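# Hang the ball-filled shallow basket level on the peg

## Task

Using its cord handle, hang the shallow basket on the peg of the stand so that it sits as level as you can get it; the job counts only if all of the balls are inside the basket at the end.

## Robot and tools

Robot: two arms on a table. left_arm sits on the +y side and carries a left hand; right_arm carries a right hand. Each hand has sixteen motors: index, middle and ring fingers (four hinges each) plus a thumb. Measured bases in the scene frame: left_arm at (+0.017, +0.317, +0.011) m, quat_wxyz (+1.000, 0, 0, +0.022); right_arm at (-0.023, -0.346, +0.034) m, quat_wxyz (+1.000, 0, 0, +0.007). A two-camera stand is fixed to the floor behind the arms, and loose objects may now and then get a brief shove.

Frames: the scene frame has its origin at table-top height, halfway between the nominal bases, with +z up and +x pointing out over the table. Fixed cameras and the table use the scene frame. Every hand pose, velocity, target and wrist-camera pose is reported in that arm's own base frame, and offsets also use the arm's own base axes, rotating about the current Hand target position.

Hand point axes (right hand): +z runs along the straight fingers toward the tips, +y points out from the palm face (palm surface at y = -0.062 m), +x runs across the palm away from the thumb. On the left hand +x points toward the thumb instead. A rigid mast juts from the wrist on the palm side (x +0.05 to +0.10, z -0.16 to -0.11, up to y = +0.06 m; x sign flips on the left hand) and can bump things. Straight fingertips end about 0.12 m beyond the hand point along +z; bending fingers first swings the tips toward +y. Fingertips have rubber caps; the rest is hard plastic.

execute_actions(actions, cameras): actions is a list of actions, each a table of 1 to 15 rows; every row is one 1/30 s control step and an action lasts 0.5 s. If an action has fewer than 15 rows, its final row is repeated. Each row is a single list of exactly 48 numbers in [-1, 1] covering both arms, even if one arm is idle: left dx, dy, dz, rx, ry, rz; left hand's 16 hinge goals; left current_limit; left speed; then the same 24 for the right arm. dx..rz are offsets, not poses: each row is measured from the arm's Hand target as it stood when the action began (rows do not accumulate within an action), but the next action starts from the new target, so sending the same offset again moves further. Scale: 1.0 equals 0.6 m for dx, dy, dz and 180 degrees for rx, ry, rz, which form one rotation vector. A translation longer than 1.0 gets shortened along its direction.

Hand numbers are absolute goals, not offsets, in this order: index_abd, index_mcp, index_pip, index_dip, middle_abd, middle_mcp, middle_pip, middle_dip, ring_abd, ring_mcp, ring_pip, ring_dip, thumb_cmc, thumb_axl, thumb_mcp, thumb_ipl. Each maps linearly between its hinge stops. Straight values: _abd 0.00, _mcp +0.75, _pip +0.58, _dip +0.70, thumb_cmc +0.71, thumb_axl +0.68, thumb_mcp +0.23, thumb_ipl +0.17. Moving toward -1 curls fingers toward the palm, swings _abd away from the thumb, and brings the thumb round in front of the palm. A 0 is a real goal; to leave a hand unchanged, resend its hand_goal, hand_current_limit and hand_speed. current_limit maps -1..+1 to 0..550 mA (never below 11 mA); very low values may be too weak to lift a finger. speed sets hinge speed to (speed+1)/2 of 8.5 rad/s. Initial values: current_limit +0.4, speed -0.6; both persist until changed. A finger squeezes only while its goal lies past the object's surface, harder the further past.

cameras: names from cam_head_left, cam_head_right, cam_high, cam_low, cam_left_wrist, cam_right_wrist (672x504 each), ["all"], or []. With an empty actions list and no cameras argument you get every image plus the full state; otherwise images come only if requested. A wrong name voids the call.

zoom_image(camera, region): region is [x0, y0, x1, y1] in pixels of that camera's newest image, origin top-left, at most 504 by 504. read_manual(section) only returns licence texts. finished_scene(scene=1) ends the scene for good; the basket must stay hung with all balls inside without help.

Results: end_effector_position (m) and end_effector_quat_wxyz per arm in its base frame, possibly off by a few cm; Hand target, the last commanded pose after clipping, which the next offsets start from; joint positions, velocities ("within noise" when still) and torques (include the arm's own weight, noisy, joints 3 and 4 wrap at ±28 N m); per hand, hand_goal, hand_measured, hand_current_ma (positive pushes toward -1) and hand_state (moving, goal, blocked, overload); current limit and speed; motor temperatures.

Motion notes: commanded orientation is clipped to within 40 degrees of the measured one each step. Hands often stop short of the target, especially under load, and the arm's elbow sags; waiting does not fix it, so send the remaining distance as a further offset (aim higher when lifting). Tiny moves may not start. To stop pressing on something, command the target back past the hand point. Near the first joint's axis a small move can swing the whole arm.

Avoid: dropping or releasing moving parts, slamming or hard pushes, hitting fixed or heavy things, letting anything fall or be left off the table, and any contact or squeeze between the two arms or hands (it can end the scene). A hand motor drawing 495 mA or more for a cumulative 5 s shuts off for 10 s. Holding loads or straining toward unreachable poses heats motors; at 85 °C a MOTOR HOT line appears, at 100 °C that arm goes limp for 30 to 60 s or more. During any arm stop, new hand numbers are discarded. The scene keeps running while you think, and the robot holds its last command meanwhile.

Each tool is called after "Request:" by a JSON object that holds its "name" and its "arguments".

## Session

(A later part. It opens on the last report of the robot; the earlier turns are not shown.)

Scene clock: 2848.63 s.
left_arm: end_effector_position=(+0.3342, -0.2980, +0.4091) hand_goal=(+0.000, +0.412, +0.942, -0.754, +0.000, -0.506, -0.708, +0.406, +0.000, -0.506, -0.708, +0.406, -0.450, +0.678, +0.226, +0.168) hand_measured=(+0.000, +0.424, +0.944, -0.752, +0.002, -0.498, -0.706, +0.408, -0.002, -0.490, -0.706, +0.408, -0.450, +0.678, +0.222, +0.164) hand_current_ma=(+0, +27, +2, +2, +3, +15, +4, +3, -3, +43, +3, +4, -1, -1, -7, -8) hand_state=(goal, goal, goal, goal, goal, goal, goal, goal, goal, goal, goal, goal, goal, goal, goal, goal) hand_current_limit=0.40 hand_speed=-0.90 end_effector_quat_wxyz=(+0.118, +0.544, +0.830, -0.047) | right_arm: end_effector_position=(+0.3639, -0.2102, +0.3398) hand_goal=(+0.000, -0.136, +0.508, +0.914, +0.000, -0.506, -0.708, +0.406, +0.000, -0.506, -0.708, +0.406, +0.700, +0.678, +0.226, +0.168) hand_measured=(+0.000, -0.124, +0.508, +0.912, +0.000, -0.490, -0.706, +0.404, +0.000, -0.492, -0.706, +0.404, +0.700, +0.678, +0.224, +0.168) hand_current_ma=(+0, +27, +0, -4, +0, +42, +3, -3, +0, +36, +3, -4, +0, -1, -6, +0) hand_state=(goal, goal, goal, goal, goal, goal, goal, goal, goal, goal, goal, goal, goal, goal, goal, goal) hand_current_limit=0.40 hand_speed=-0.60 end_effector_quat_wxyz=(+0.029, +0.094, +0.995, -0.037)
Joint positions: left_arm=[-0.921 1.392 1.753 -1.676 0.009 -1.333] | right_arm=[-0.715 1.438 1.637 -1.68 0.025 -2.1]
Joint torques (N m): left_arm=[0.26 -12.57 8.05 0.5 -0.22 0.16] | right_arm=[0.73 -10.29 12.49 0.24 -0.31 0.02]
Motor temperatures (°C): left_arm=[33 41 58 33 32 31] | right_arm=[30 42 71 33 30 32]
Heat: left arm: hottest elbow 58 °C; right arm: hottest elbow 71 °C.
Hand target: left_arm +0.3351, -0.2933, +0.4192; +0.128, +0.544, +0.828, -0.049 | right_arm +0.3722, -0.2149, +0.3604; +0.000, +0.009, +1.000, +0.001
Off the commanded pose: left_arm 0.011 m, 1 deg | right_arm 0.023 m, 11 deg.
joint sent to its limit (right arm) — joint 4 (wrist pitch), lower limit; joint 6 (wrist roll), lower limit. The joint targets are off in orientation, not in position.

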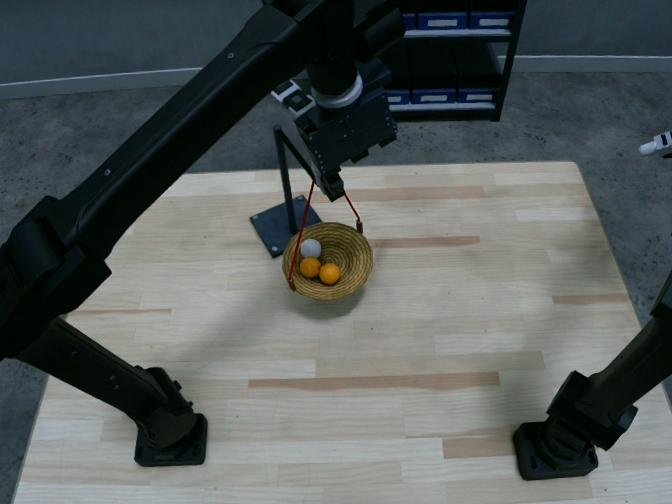

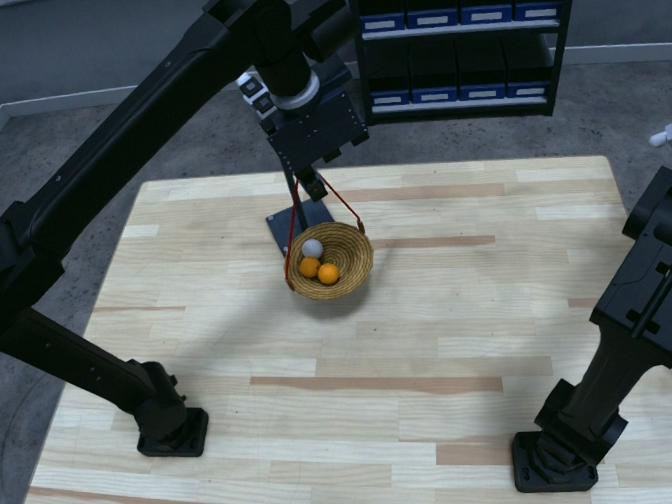

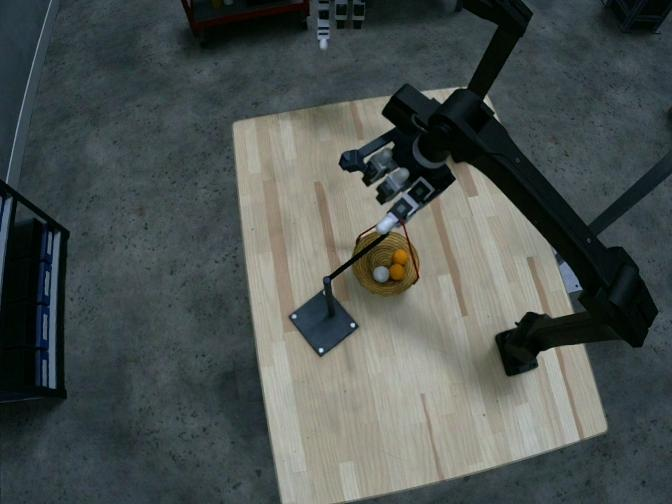

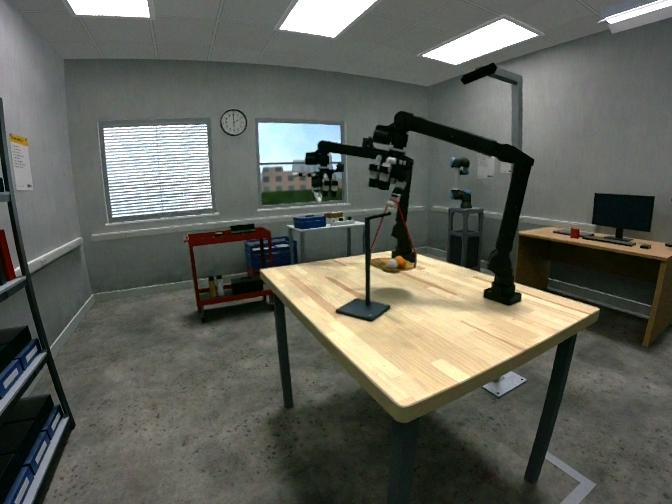

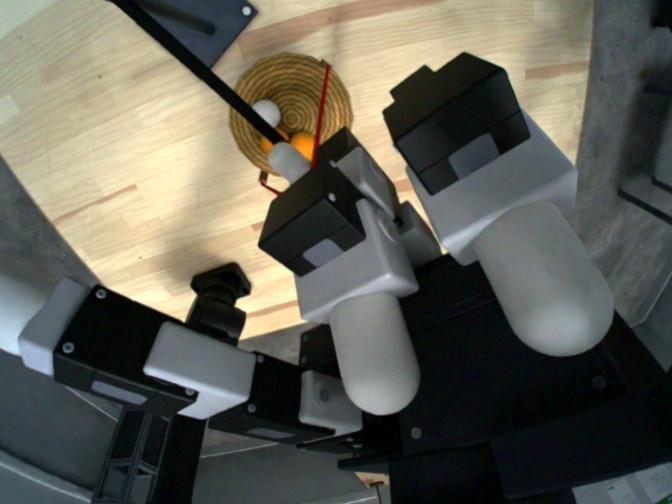

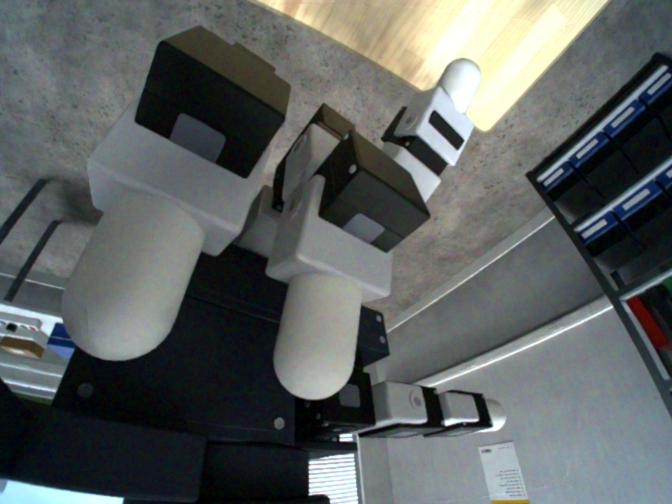

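Request:
{"name": "execute_actions", "arguments": {"actions": [[[0.0103,0.0054,0,-0.0004,-0.0003,0.0005,0,0.411,0.942,-0.754,0,-0.507,-0.708,0.406,0,-0.507,-0.708,0.406,-0.45,0.677,0.226,0.168,0.4,-0.9,0,0,0,0,0,0,0,-0.137,0.508,0.913,0,-0.507,-0.708,0.406,0,-0.507,-0.708,0.406,0.7,0.678,0.226,0.168,0.4,-0.6]],[[0.0103,0.0054,0,-0.0004,-0.0003,0.0005,0,0.411,0.942,-0.754,0,-0.507,-0.708,0.406,0,-0.507,-0.708,0.406,-0.45,0.677,0.226,0.168,0.4,-0.9,0,0,0,0,0,0,0,-0.137,0.508,0.913,0,-0.507,-0.708,0.406,0,-0.507,-0.708,0.406,0.7,0.678,0.226,0.168,0.4,-0.6]],[[0.0103,0.0054,0,-0.0004,-0.0003,0.0005,0,0.411,0.942,-0.754,0,-0.507,-0.708,0.406,0,-0.507,-0.708,0.406,-0.45,0.677,0.226,0.168,0.4,-0.9,0,0,0,0,0,0,0,-0.137,0.508,0.913,0,-0.507,-0.708,0.406,0,-0.507,-0.708,0.406,0.7,0.678,0.226,0.168,0.4,-0.6]],[[0.0103,0.0054,0,-0.0004,-0.0003,0.0005,0,0.411,0.942,-0.754,0,-0.507,-0.708,0.406,0,-0.507,-0.708,0.406,-0.45,0.677,0.226,0.168,0.4,-0.9,0,0,0,0,0,0,0,-0.137,0.508,0.913,0,-0.507,-0.708,0.406,0,-0.507,-0.708,0.406,0.7,0.678,0.226,0.168,0.4,-0.6]],[[0.0103,0.0054,0,-0.0004,-0.0003,0.0005,0,0.411,0.942,-0.754,0,-0.507,-0.708,0.406,0,-0.507,-0.708,0.406,-0.45,0.677,0.226,0.168,0.4,-0.9,0,0,0,0,0,0,0,-0.137,0.508,0.913,0,-0.507,-0.708,0.406,0,-0.507,-0.708,0.406,0.7,0.678,0.226,0.168,0.4,-0.6]]], "cameras": ["all"]}}

Request:
{"name": "zoom_image", "arguments": {"camera": "cam_low", "region": [350, 190, 430, 290]}}

Request:
{"name": "zoom_image", "arguments": {"camera": "cam_head_left", "region": [250, 110, 400, 260]}}

Request:
{"name": "zoom_image", "arguments": {"camera": "cam_high", "region": [310, 160, 450, 300]}}

Request:
{"name": "zoom_image", "arguments": {"camera": "cam_left_wrist", "region": [60, 0, 420, 270]}}

Scene clock: 2865.87 s.
left_arm: end_effector_position=(+0.3602, -0.2760, +0.4090) hand_goal=(+0.000, +0.412, +0.942, -0.754, +0.000, -0.506, -0.708, +0.406, +0.000, -0.506, -0.708, +0.406, -0.450, +0.678, +0.226, +0.168) hand_measured=(+0.000, +0.424, +0.944, -0.752, +0.002, -0.498, -0.706, +0.408, -0.002, -0.490, -0.706, +0.408, -0.450, +0.678, +0.222, +0.164) hand_current_ma=(+0, +27, +2, +2, +3, +15, +4, +3, -3, +43, +3, +4, -1, -1, -7, -8) hand_state=(goal, goal, goal, goal, goal, goal, goal, goal, goal, goal, goal, goal, goal, goal, goal, goal) hand_current_limit=0.40 hand_speed=-0.90 end_effector_quat_wxyz=(+0.119, +0.540, +0.832, -0.047) | right_arm: end_effector_position=(+0.3639, -0.2102, +0.3398) hand_goal=(+0.000, -0.136, +0.508, +0.914, +0.000, -0.506, -0.708, +0.406, +0.000, -0.506, -0.708, +0.406, +0.700, +0.678, +0.226, +0.168) hand_measured=(+0.000, -0.124, +0.508, +0.912, +0.000, -0.490, -0.706, +0.404, +0.000, -0.492, -0.706, +0.404, +0.700, +0.678, +0.224, +0.168) hand_current_ma=(+0, +27, +0, -4, +0, +42, +3, -3, +0, +36, +3, -4, +0, -1, -6, +0) hand_state=(goal, goal, goal, goal, goal, goal, goal, goal, goal, goal, goal, goal, goal, goal, goal, goal) hand_current_limit=0.40 hand_speed=-0.60 end_effector_quat_wxyz=(+0.029, +0.094, +0.995, -0.037)
Joint positions: left_arm=[-0.836 1.392 1.753 -1.676 0.031 -1.258] | right_arm=[-0.715 1.438 1.637 -1.68 0.025 -2.1]
Joint torques (N m): left_arm=[0.26 -11.22 9.11 0.84 -0.19 0.14] | right_arm=[0.62 -10.81 12.53 0.27 -0.32 0.02]
Motor temperatures (°C): left_arm=[33 41 58 33 32 31] | right_arm=[30 42 71 33 30 32]
Heat: left arm: hottest elbow 58 °C; right arm: hottest elbow 71 °C.
Hand target: left_arm +0.3660, -0.2771, +0.4192; +0.131, +0.541, +0.829, -0.050 | right_arm +0.3722, -0.2149, +0.3604; +0.000, +0.009, +1.000, +0.001
Off the commanded pose: left_arm 0.012 m, 2 deg | right_arm 0.023 m, 11 deg.
joint sent to its limit (right arm) — joint 4 (wrist pitch), lower limit; joint 6 (wrist roll), lower limit. The joint targets are off in orientation, not in position.

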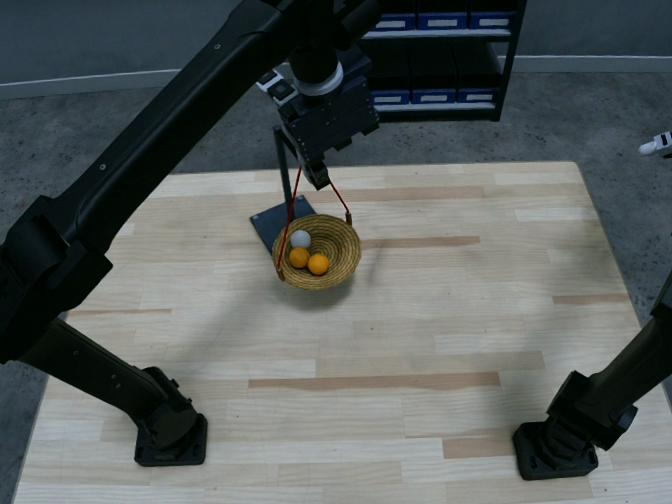

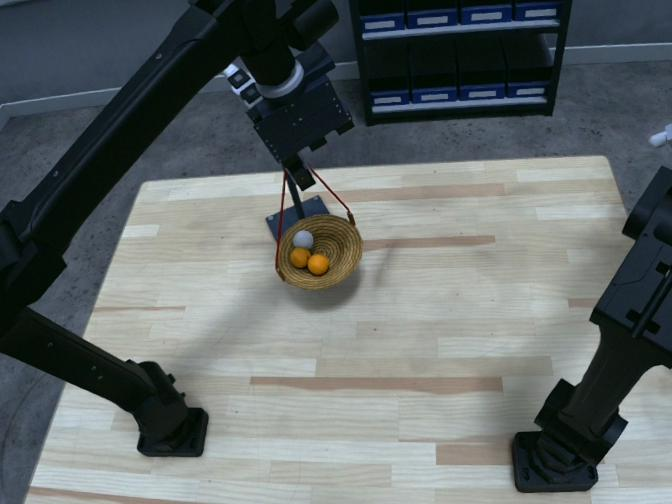

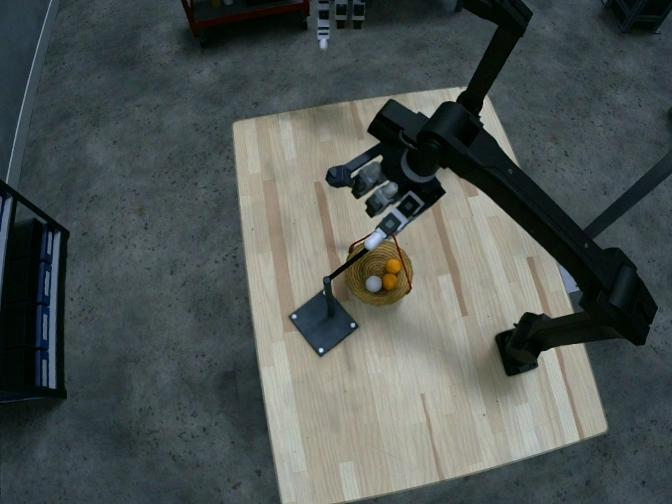

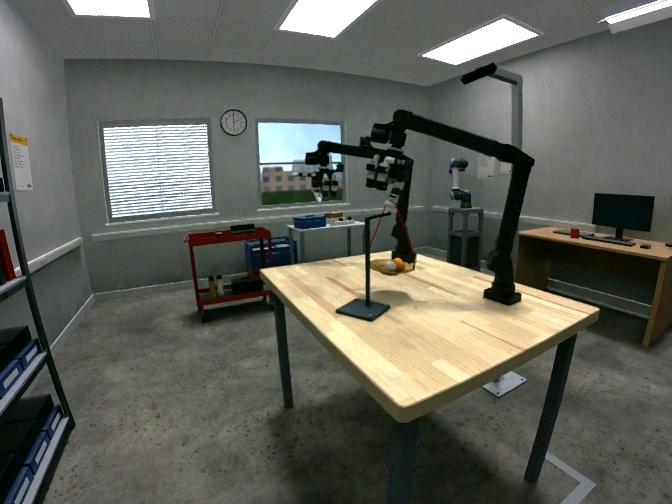

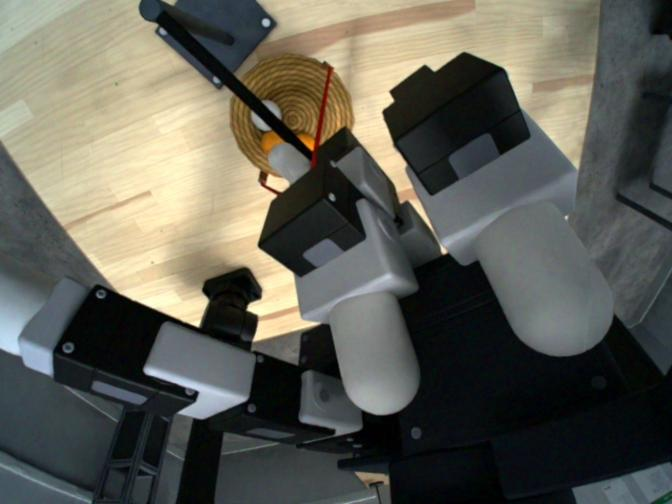

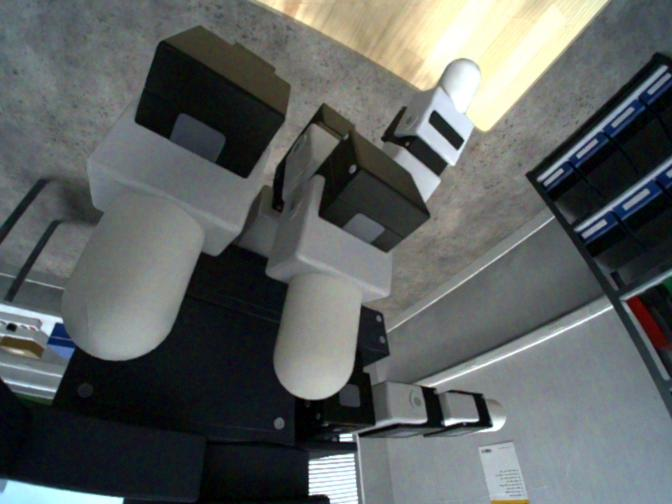

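Scaled by 5.040 from the camera's 672x504 image, which has a finer 960x720 frame.

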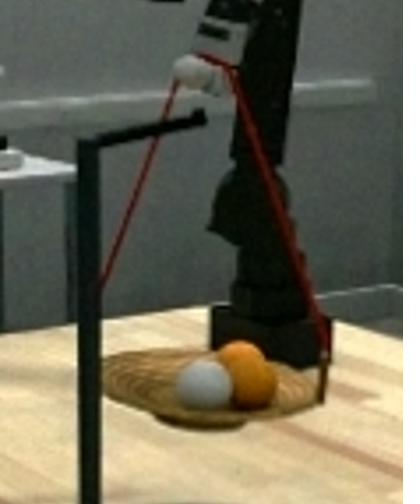

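Scaled by 3.360 from the camera's 672x504 image, which has a finer 960x720 frame.

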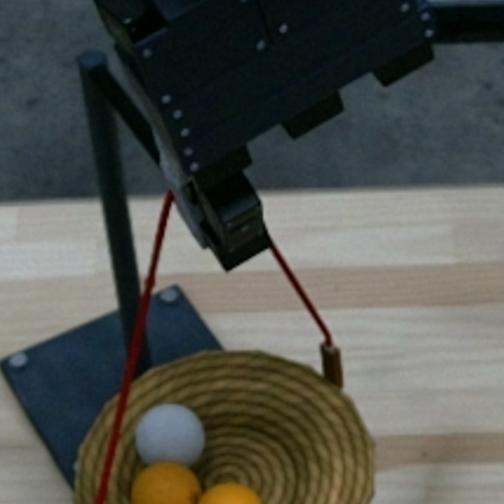

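Scaled by 3.600 from the camera's 672x504 image, which has a finer 960x720 frame.

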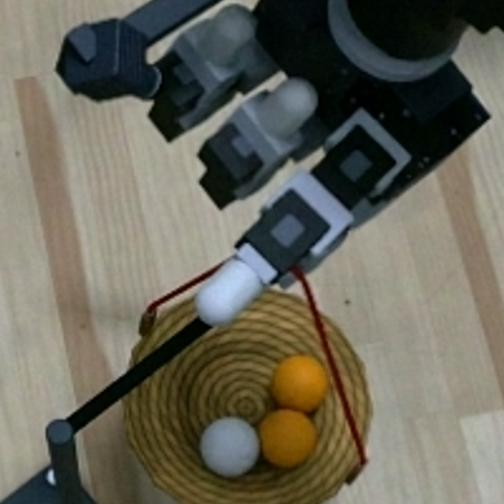

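Scaled by 1.400 from the camera's 672x504 image, which has a finer 960x720 frame.

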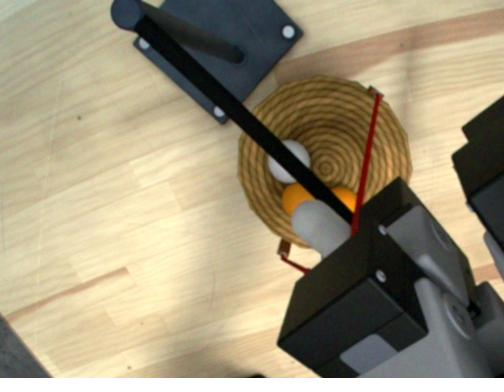

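Request:
{"name": "execute_actions", "arguments": {"actions": [[[0.0104,0.0048,0,0,0,0.0005,0,0.411,0.942,-0.754,0,-0.507,-0.708,0.406,0,-0.507,-0.708,0.406,-0.45,0.677,0.226,0.168,0.4,-0.9,0,0,0,0,0,0,0,-0.137,0.508,0.913,0,-0.507,-0.708,0.406,0,-0.507,-0.708,0.406,0.7,0.678,0.226,0.168,0.4,-0.6]],[[0.0104,0.0048,0,0,0,0.0005,0,0.411,0.942,-0.754,0,-0.507,-0.708,0.406,0,-0.507,-0.708,0.406,-0.45,0.677,0.226,0.168,0.4,-0.9,0,0,0,0,0,0,0,-0.137,0.508,0.913,0,-0.507,-0.708,0.406,0,-0.507,-0.708,0.406,0.7,0.678,0.226,0.168,0.4,-0.6]],[[0.0104,0.0048,0,0,0,0.0005,0,0.411,0.942,-0.754,0,-0.507,-0.708,0.406,0,-0.507,-0.708,0.406,-0.45,0.677,0.226,0.168,0.4,-0.9,0,0,0,0,0,0,0,-0.137,0.508,0.913,0,-0.507,-0.708,0.406,0,-0.507,-0.708,0.406,0.7,0.678,0.226,0.168,0.4,-0.6]],[[0.0104,0.0048,0,0,0,0.0005,0,0.411,0.942,-0.754,0,-0.507,-0.708,0.406,0,-0.507,-0.708,0.406,-0.45,0.677,0.226,0.168,0.4,-0.9,0,0,0,0,0,0,0,-0.137,0.508,0.913,0,-0.507,-0.708,0.406,0,-0.507,-0.708,0.406,0.7,0.678,0.226,0.168,0.4,-0.6]],[[0.0104,0.0048,0,0,0,0.0005,0,0.411,0.942,-0.754,0,-0.507,-0.708,0.406,0,-0.507,-0.708,0.406,-0.45,0.677,0.226,0.168,0.4,-0.9,0,0,0,0,0,0,0,-0.137,0.508,0.913,0,-0.507,-0.708,0.406,0,-0.507,-0.708,0.406,0.7,0.678,0.226,0.168,0.4,-0.6]],[[0.0104,0.0048,0,0,0,0,0,0.411,0.942,-0.754,0,-0.507,-0.708,0.406,0,-0.507,-0.708,0.406,-0.45,0.677,0.226,0.168,0.4,-0.9,0,0,0,0,0,0,0,-0.137,0.508,0.913,0,-0.507,-0.708,0.406,0,-0.507,-0.708,0.406,0.7,0.678,0.226,0.168,0.4,-0.6]]], "cameras": ["all"]}}

Request:
{"name": "zoom_image", "arguments": {"camera": "cam_low", "region": [350, 190, 430, 290]}}

Request:
{"name": "zoom_image", "arguments": {"camera": "cam_head_left", "region": [250, 110, 400, 260]}}

Request:
{"name": "zoom_image", "arguments": {"camera": "cam_high", "region": [310, 180, 450, 320]}}

Request:
{"name": "zoom_image", "arguments": {"camera": "cam_left_wrist", "region": [60, 0, 420, 270]}}

Scene clock: 2894.57 s.
left_arm: end_effector_position=(+0.3938, -0.2559, +0.3939) hand_goal=(+0.000, +0.412, +0.942, -0.754, +0.000, -0.506, -0.708, +0.406, +0.000, -0.506, -0.708, +0.406, -0.450, +0.678, +0.226, +0.168) hand_measured=(+0.000, +0.424, +0.944, -0.752, +0.002, -0.498, -0.706, +0.408, -0.002, -0.490, -0.706, +0.408, -0.450, +0.678, +0.222, +0.164) hand_current_ma=(+0, +27, +2, +2, +3, +15, +4, +3, -3, +43, +3, +4, -1, -1, -7, -8) hand_state=(goal, goal, goal, goal, goal, goal, goal, goal, goal, goal, goal, goal, goal, goal, goal, goal) hand_current_limit=0.40 hand_speed=-0.90 end_effector_quat_wxyz=(+0.104, +0.538, +0.836, -0.045) | right_arm: end_effector_position=(+0.3639, -0.2102, +0.3398) hand_goal=(+0.000, -0.136, +0.508, +0.914, +0.000, -0.506, -0.708, +0.406, +0.000, -0.506, -0.708, +0.406, +0.700, +0.678, +0.226, +0.168) hand_measured=(+0.000, -0.124, +0.508, +0.912, +0.000, -0.490, -0.706, +0.404, +0.000, -0.492, -0.706, +0.404, +0.700, +0.678, +0.224, +0.168) hand_current_ma=(+0, +27, +0, -4, +0, +42, +3, -3, +0, +36, +3, -4, +0, -1, -6, +0) hand_state=(goal, goal, goal, goal, goal, goal, goal, goal, goal, goal, goal, goal, goal, goal, goal, goal) hand_current_limit=0.40 hand_speed=-0.60 end_effector_quat_wxyz=(+0.029, +0.094, +0.995, -0.037)
Joint positions: left_arm=[-0.742 1.427 1.753 -1.676 0.053 -1.175] | right_arm=[-0.715 1.438 1.637 -1.68 0.025 -2.1]
Joint torques (N m): left_arm=[0.38 -12.1 11.86 0.65 -0.16 0.17] | right_arm=[0.67 -10.58 12.46 0.27 -0.32 0.01]
Motor temperatures (°C): left_arm=[33 40 60 33 32 31] | right_arm=[30 42 71 33 30 32]
Heat: left arm: hottest elbow 60 °C; right arm: hottest elbow 71 °C.
Hand target: left_arm +0.4034, -0.2597, +0.4193; +0.132, +0.538, +0.831, -0.049 | right_arm +0.3722, -0.2149, +0.3604; +0.000, +0.009, +1.000, +0.001
Off the commanded pose: left_arm 0.027 m, 3 deg | right_arm 0.023 m, 11 deg.
joint sent to its limit (right arm) — joint 4 (wrist pitch), lower limit; joint 6 (wrist roll), lower limit. The joint targets are off in orientation, not in position.

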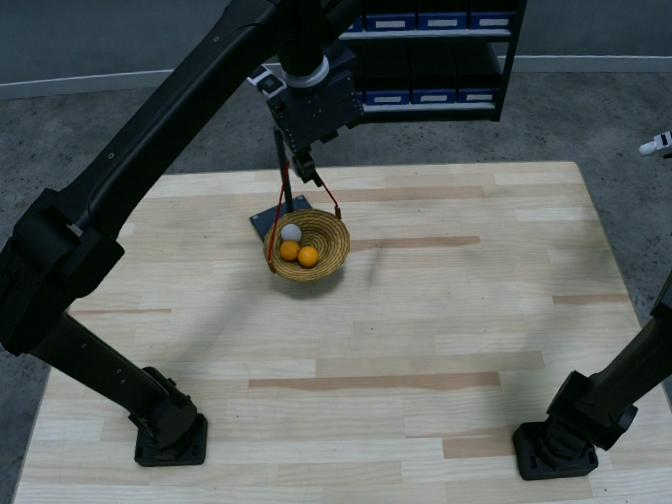

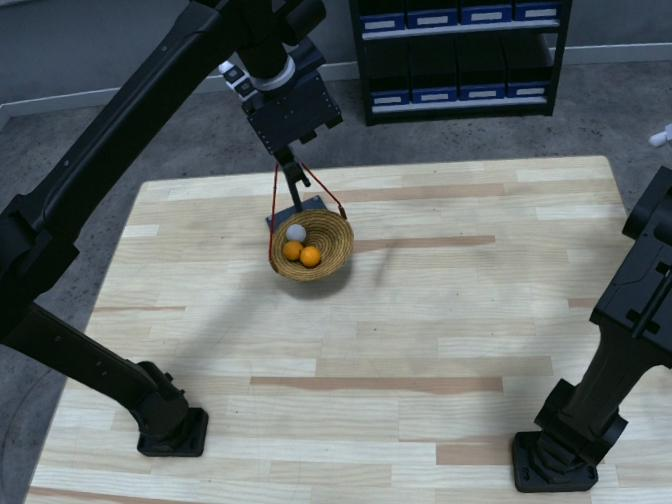

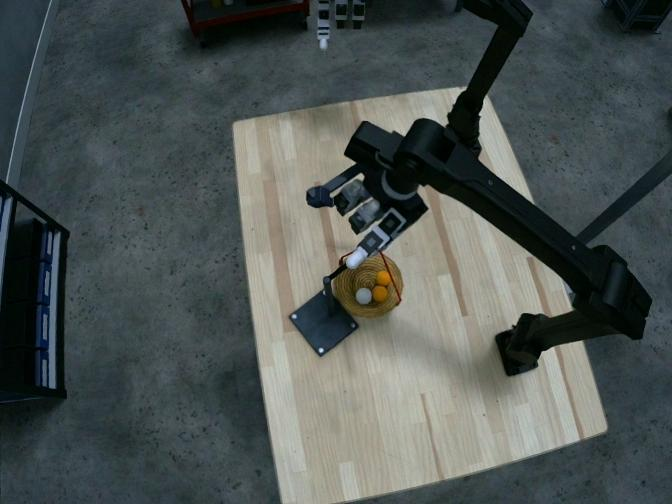

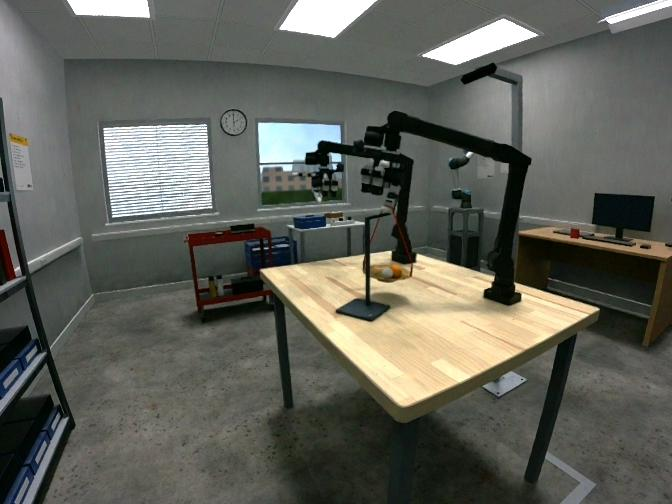

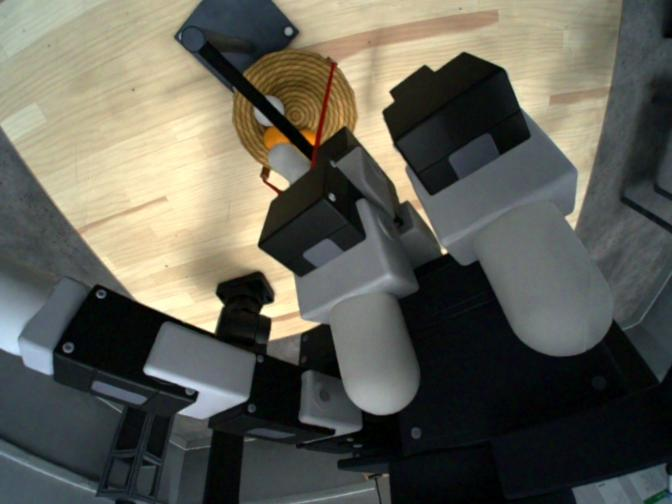

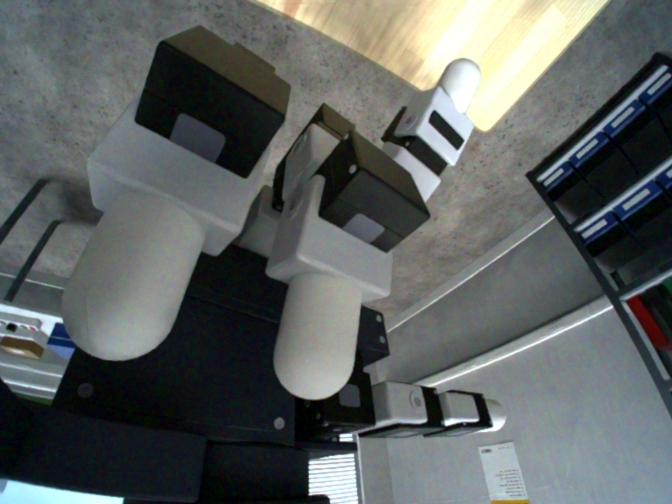

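Scaled by 5.040 from the camera's 672x504 image, which has a finer 960x720 frame.

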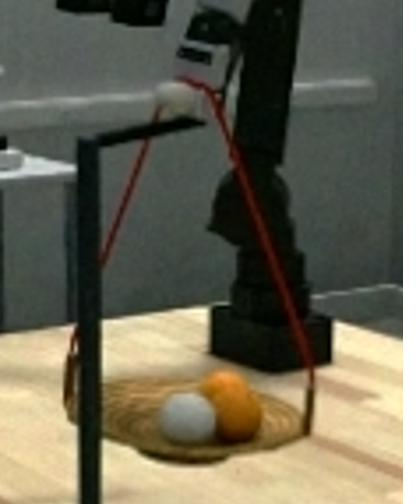

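Scaled by 3.360 from the camera's 672x504 image, which has a finer 960x720 frame.

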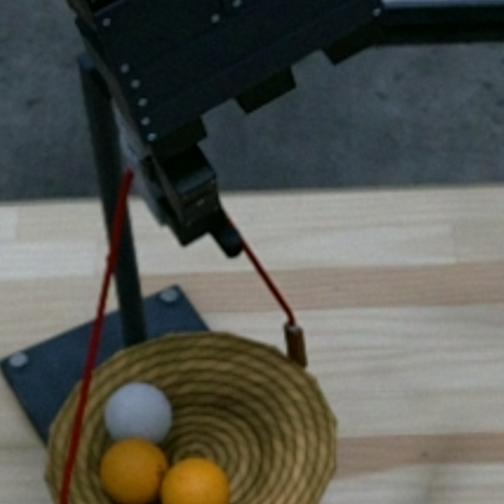

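Scaled by 3.600 from the camera's 672x504 image, which has a finer 960x720 frame.

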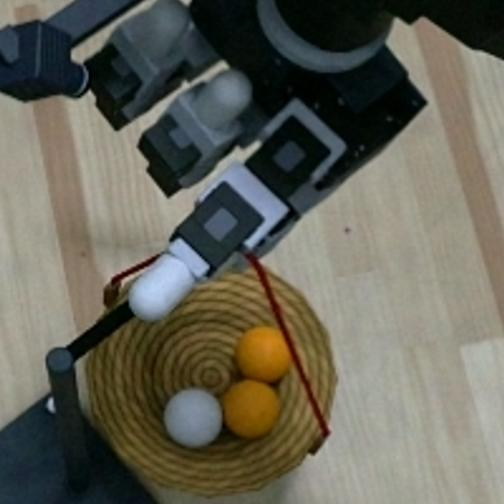

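Scaled by 1.400 from the camera's 672x504 image, which has a finer 960x720 frame.

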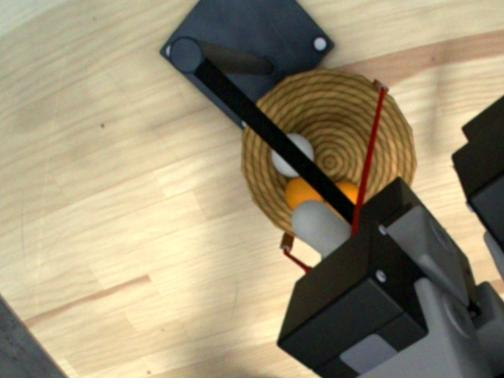

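Request:
{"name": "execute_actions", "arguments": {"actions": [[[-0.0075,-0.0037,0,0,0,0,0,0.411,0.942,-0.754,0,-0.507,-0.708,0.406,0,-0.507,-0.708,0.406,-0.45,0.677,0.226,0.168,0.4,-0.9,0,0,0,0,0,0,0,-0.137,0.508,0.913,0,-0.507,-0.708,0.406,0,-0.507,-0.708,0.406,0.7,0.678,0.226,0.168,0.4,-0.6]],[[-0.0075,-0.0037,0,0,0,0,0,0.411,0.942,-0.754,0,-0.507,-0.708,0.406,0,-0.507,-0.708,0.406,-0.45,0.677,0.226,0.168,0.4,-0.9,0,0,0,0,0,0,0,-0.137,0.508,0.913,0,-0.507,-0.708,0.406,0,-0.507,-0.708,0.406,0.7,0.678,0.226,0.168,0.4,-0.6]],[[-0.0037,0.0075,0,0,0,0,0,0.411,0.942,-0.754,0,-0.507,-0.708,0.406,0,-0.507,-0.708,0.406,-0.45,0.677,0.226,0.168,0.4,-0.9,0,0,0,0,0,0,0,-0.137,0.508,0.913,0,-0.507,-0.708,0.406,0,-0.507,-0.708,0.406,0.7,0.678,0.226,0.168,0.4,-0.6]],[[-0.0037,0.0075,0,0,0,0,0,0.411,0.942,-0.754,0,-0.507,-0.708,0.406,0,-0.507,-0.708,0.406,-0.45,0.677,0.226,0.168,0.4,-0.9,0,0,0,0,0,0,0,-0.137,0.508,0.913,0,-0.507,-0.708,0.406,0,-0.507,-0.708,0.406,0.7,0.678,0.226,0.168,0.4,-0.6]]], "cameras": ["all"]}}

Request:
{"name": "zoom_image", "arguments": {"camera": "cam_low", "region": [350, 190, 430, 290]}}

Request:
{"name": "zoom_image", "arguments": {"camera": "cam_head_left", "region": [250, 110, 400, 260]}}

Request:
{"name": "zoom_image", "arguments": {"camera": "cam_left_wrist", "region": [60, 0, 420, 270]}}

Scene clock: 2957.30 s.
left_arm: end_effector_position=(+0.3926, -0.2575, +0.3939) hand_goal=(+0.000, +0.412, +0.942, -0.754, +0.000, -0.506, -0.708, +0.406, +0.000, -0.506, -0.708, +0.406, -0.450, +0.678, +0.226, +0.168) hand_measured=(+0.000, +0.424, +0.944, -0.752, +0.002, -0.498, -0.706, +0.408, -0.002, -0.490, -0.706, +0.408, -0.450, +0.678, +0.222, +0.164) hand_current_ma=(+0, +27, +2, +2, +3, +15, +4, +3, -3, +43, +3, +4, -1, -1, -7, -8) hand_state=(goal, goal, goal, goal, goal, goal, goal, goal, goal, goal, goal, goal, goal, goal, goal, goal) hand_current_limit=0.40 hand_speed=-0.90 end_effector_quat_wxyz=(+0.103, +0.539, +0.835, -0.045) | right_arm: end_effector_position=(+0.3639, -0.2102, +0.3398) hand_goal=(+0.000, -0.136, +0.508, +0.914, +0.000, -0.506, -0.708, +0.406, +0.000, -0.506, -0.708, +0.406, +0.700, +0.678, +0.226, +0.168) hand_measured=(+0.000, -0.124, +0.508, +0.912, +0.000, -0.490, -0.706, +0.404, +0.000, -0.492, -0.706, +0.404, +0.700, +0.678, +0.224, +0.168) hand_current_ma=(+0, +27, +0, -4, +0, +42, +3, -3, +0, +36, +3, -4, +0, -1, -6, +0) hand_state=(goal, goal, goal, goal, goal, goal, goal, goal, goal, goal, goal, goal, goal, goal, goal, goal) hand_current_limit=0.40 hand_speed=-0.60 end_effector_quat_wxyz=(+0.029, +0.094, +0.995, -0.037)
Joint positions: left_arm=[-0.746 1.427 1.753 -1.676 0.053 -1.176] | right_arm=[-0.715 1.438 1.637 -1.68 0.025 -2.1]
Joint torques (N m): left_arm=[-0.44 -14.51 9.43 0.66 -0.25 0.02] | right_arm=[0.62 -10.34 12.53 0.27 -0.32 0.01]
Motor temperatures (°C): left_arm=[33 38 69 33 32 31] | right_arm=[30 42 71 33 30 32]
Heat: left arm: hottest elbow 69 °C; right arm: hottest elbow 71 °C.
Hand target: left_arm +0.3900, -0.2551, +0.4193; +0.132, +0.538, +0.831, -0.049 | right_arm +0.3722, -0.2149, +0.3604; +0.000, +0.009, +1.000, +0.001
Off the commanded pose: left_arm 0.026 m, 3 deg | right_arm 0.023 m, 11 deg.
joint sent to its limit (right arm) — joint 4 (wrist pitch), lower limit; joint 6 (wrist roll), lower limit. The joint targets are off in orientation, not in position.

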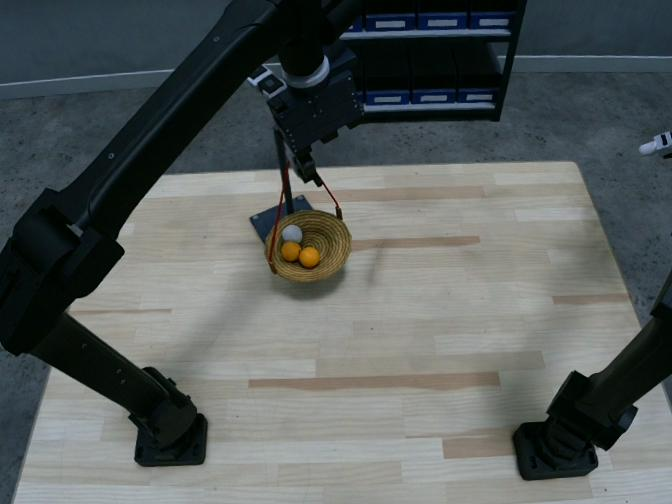

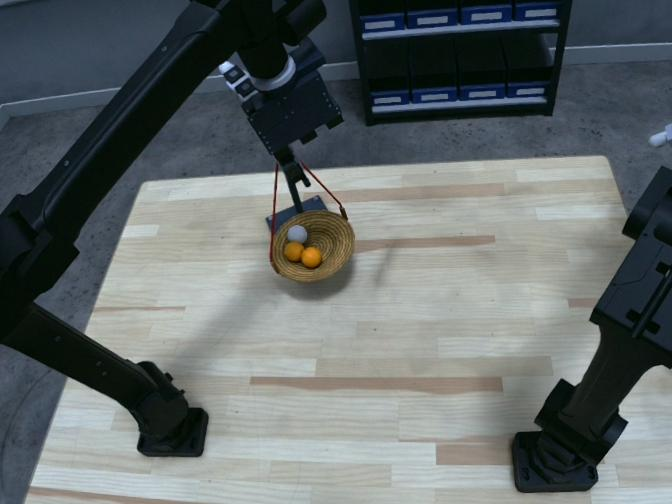

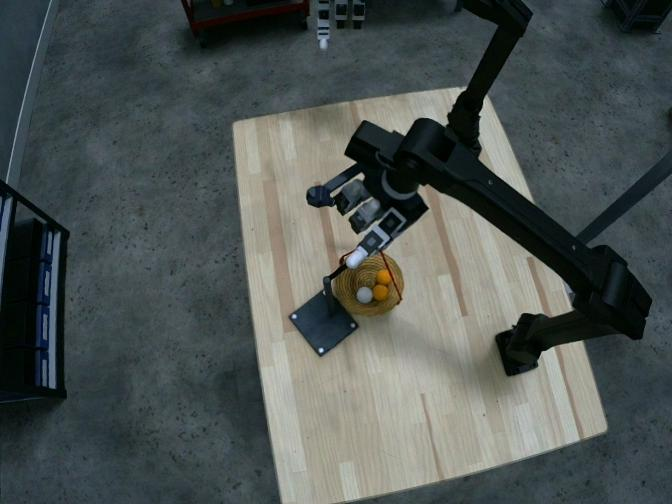

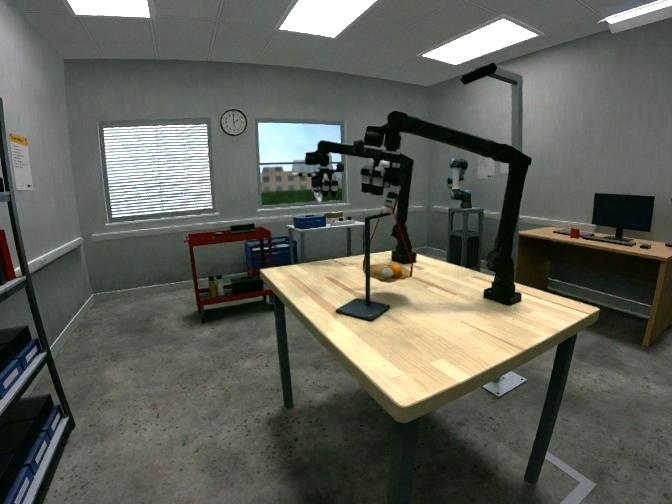

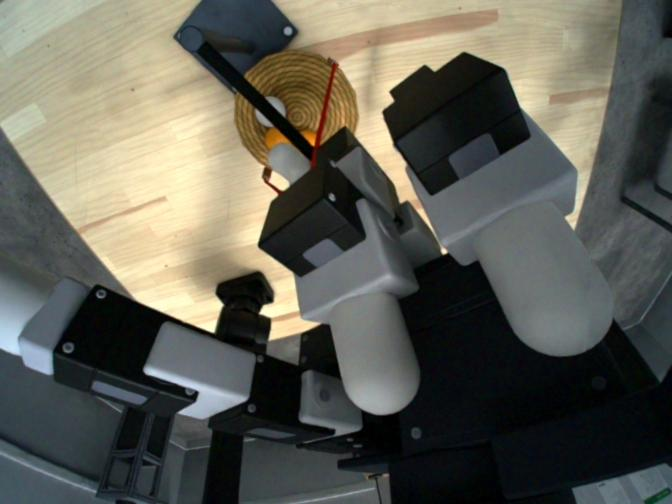

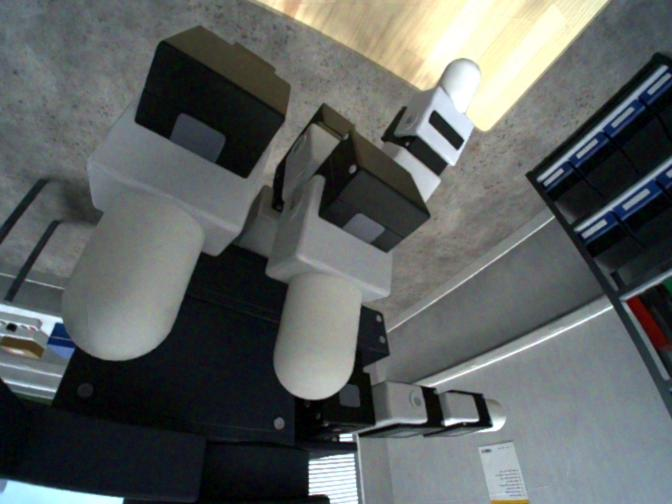

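Scaled by 5.040 from the camera's 672x504 image, which has a finer 960x720 frame.

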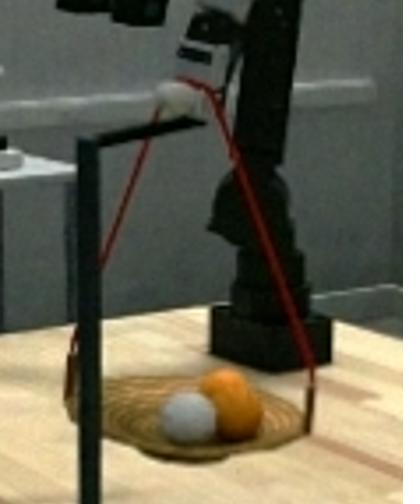

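Scaled by 3.360 from the camera's 672x504 image, which has a finer 960x720 frame.

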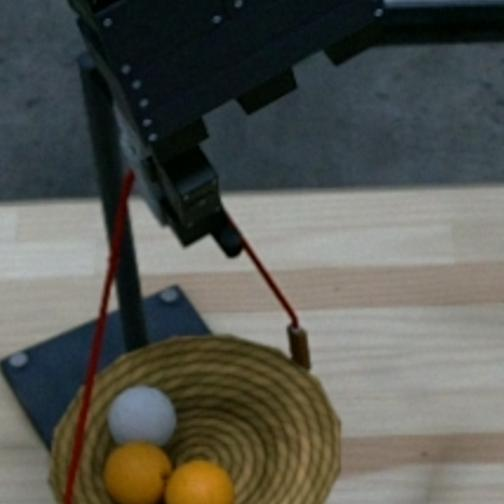

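Scaled by 1.400 from the camera's 672x504 image, which has a finer 960x720 frame.

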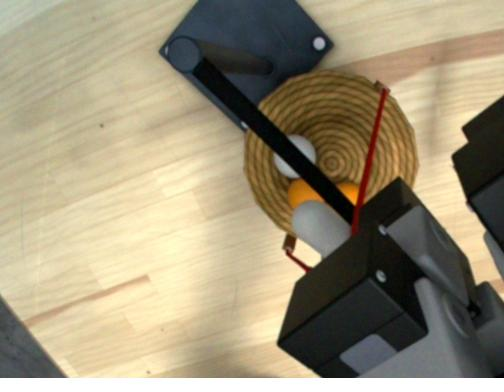

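Request:
{"name": "zoom_image", "arguments": {"camera": "cam_low", "region": [365, 200, 400, 226]}}

Request:
{"name": "zoom_image", "arguments": {"camera": "cam_head_right", "region": [240, 120, 360, 220]}}

Request:
{"name": "zoom_image", "arguments": {"camera": "cam_high", "region": [320, 210, 410, 320]}}

Scaled by 14.400 from the camera's 672x504 image, which has a finer 960x720 frame.

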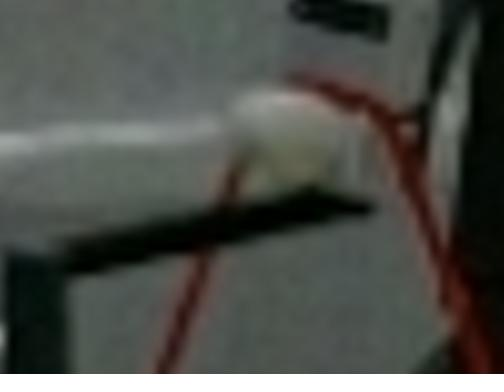

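Scaled by 4.200 from the camera's 672x504 image, which has a finer 960x720 frame.

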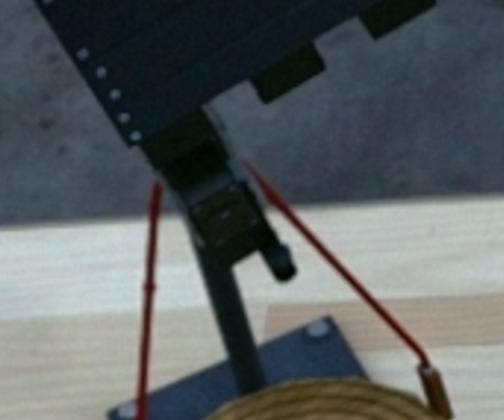

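Scaled by 4.582 from the camera's 672x504 image, which has a finer 960x720 frame.

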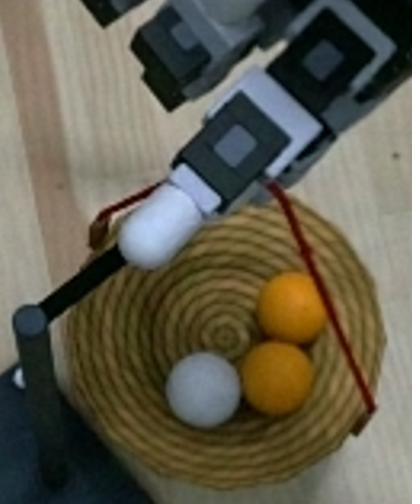

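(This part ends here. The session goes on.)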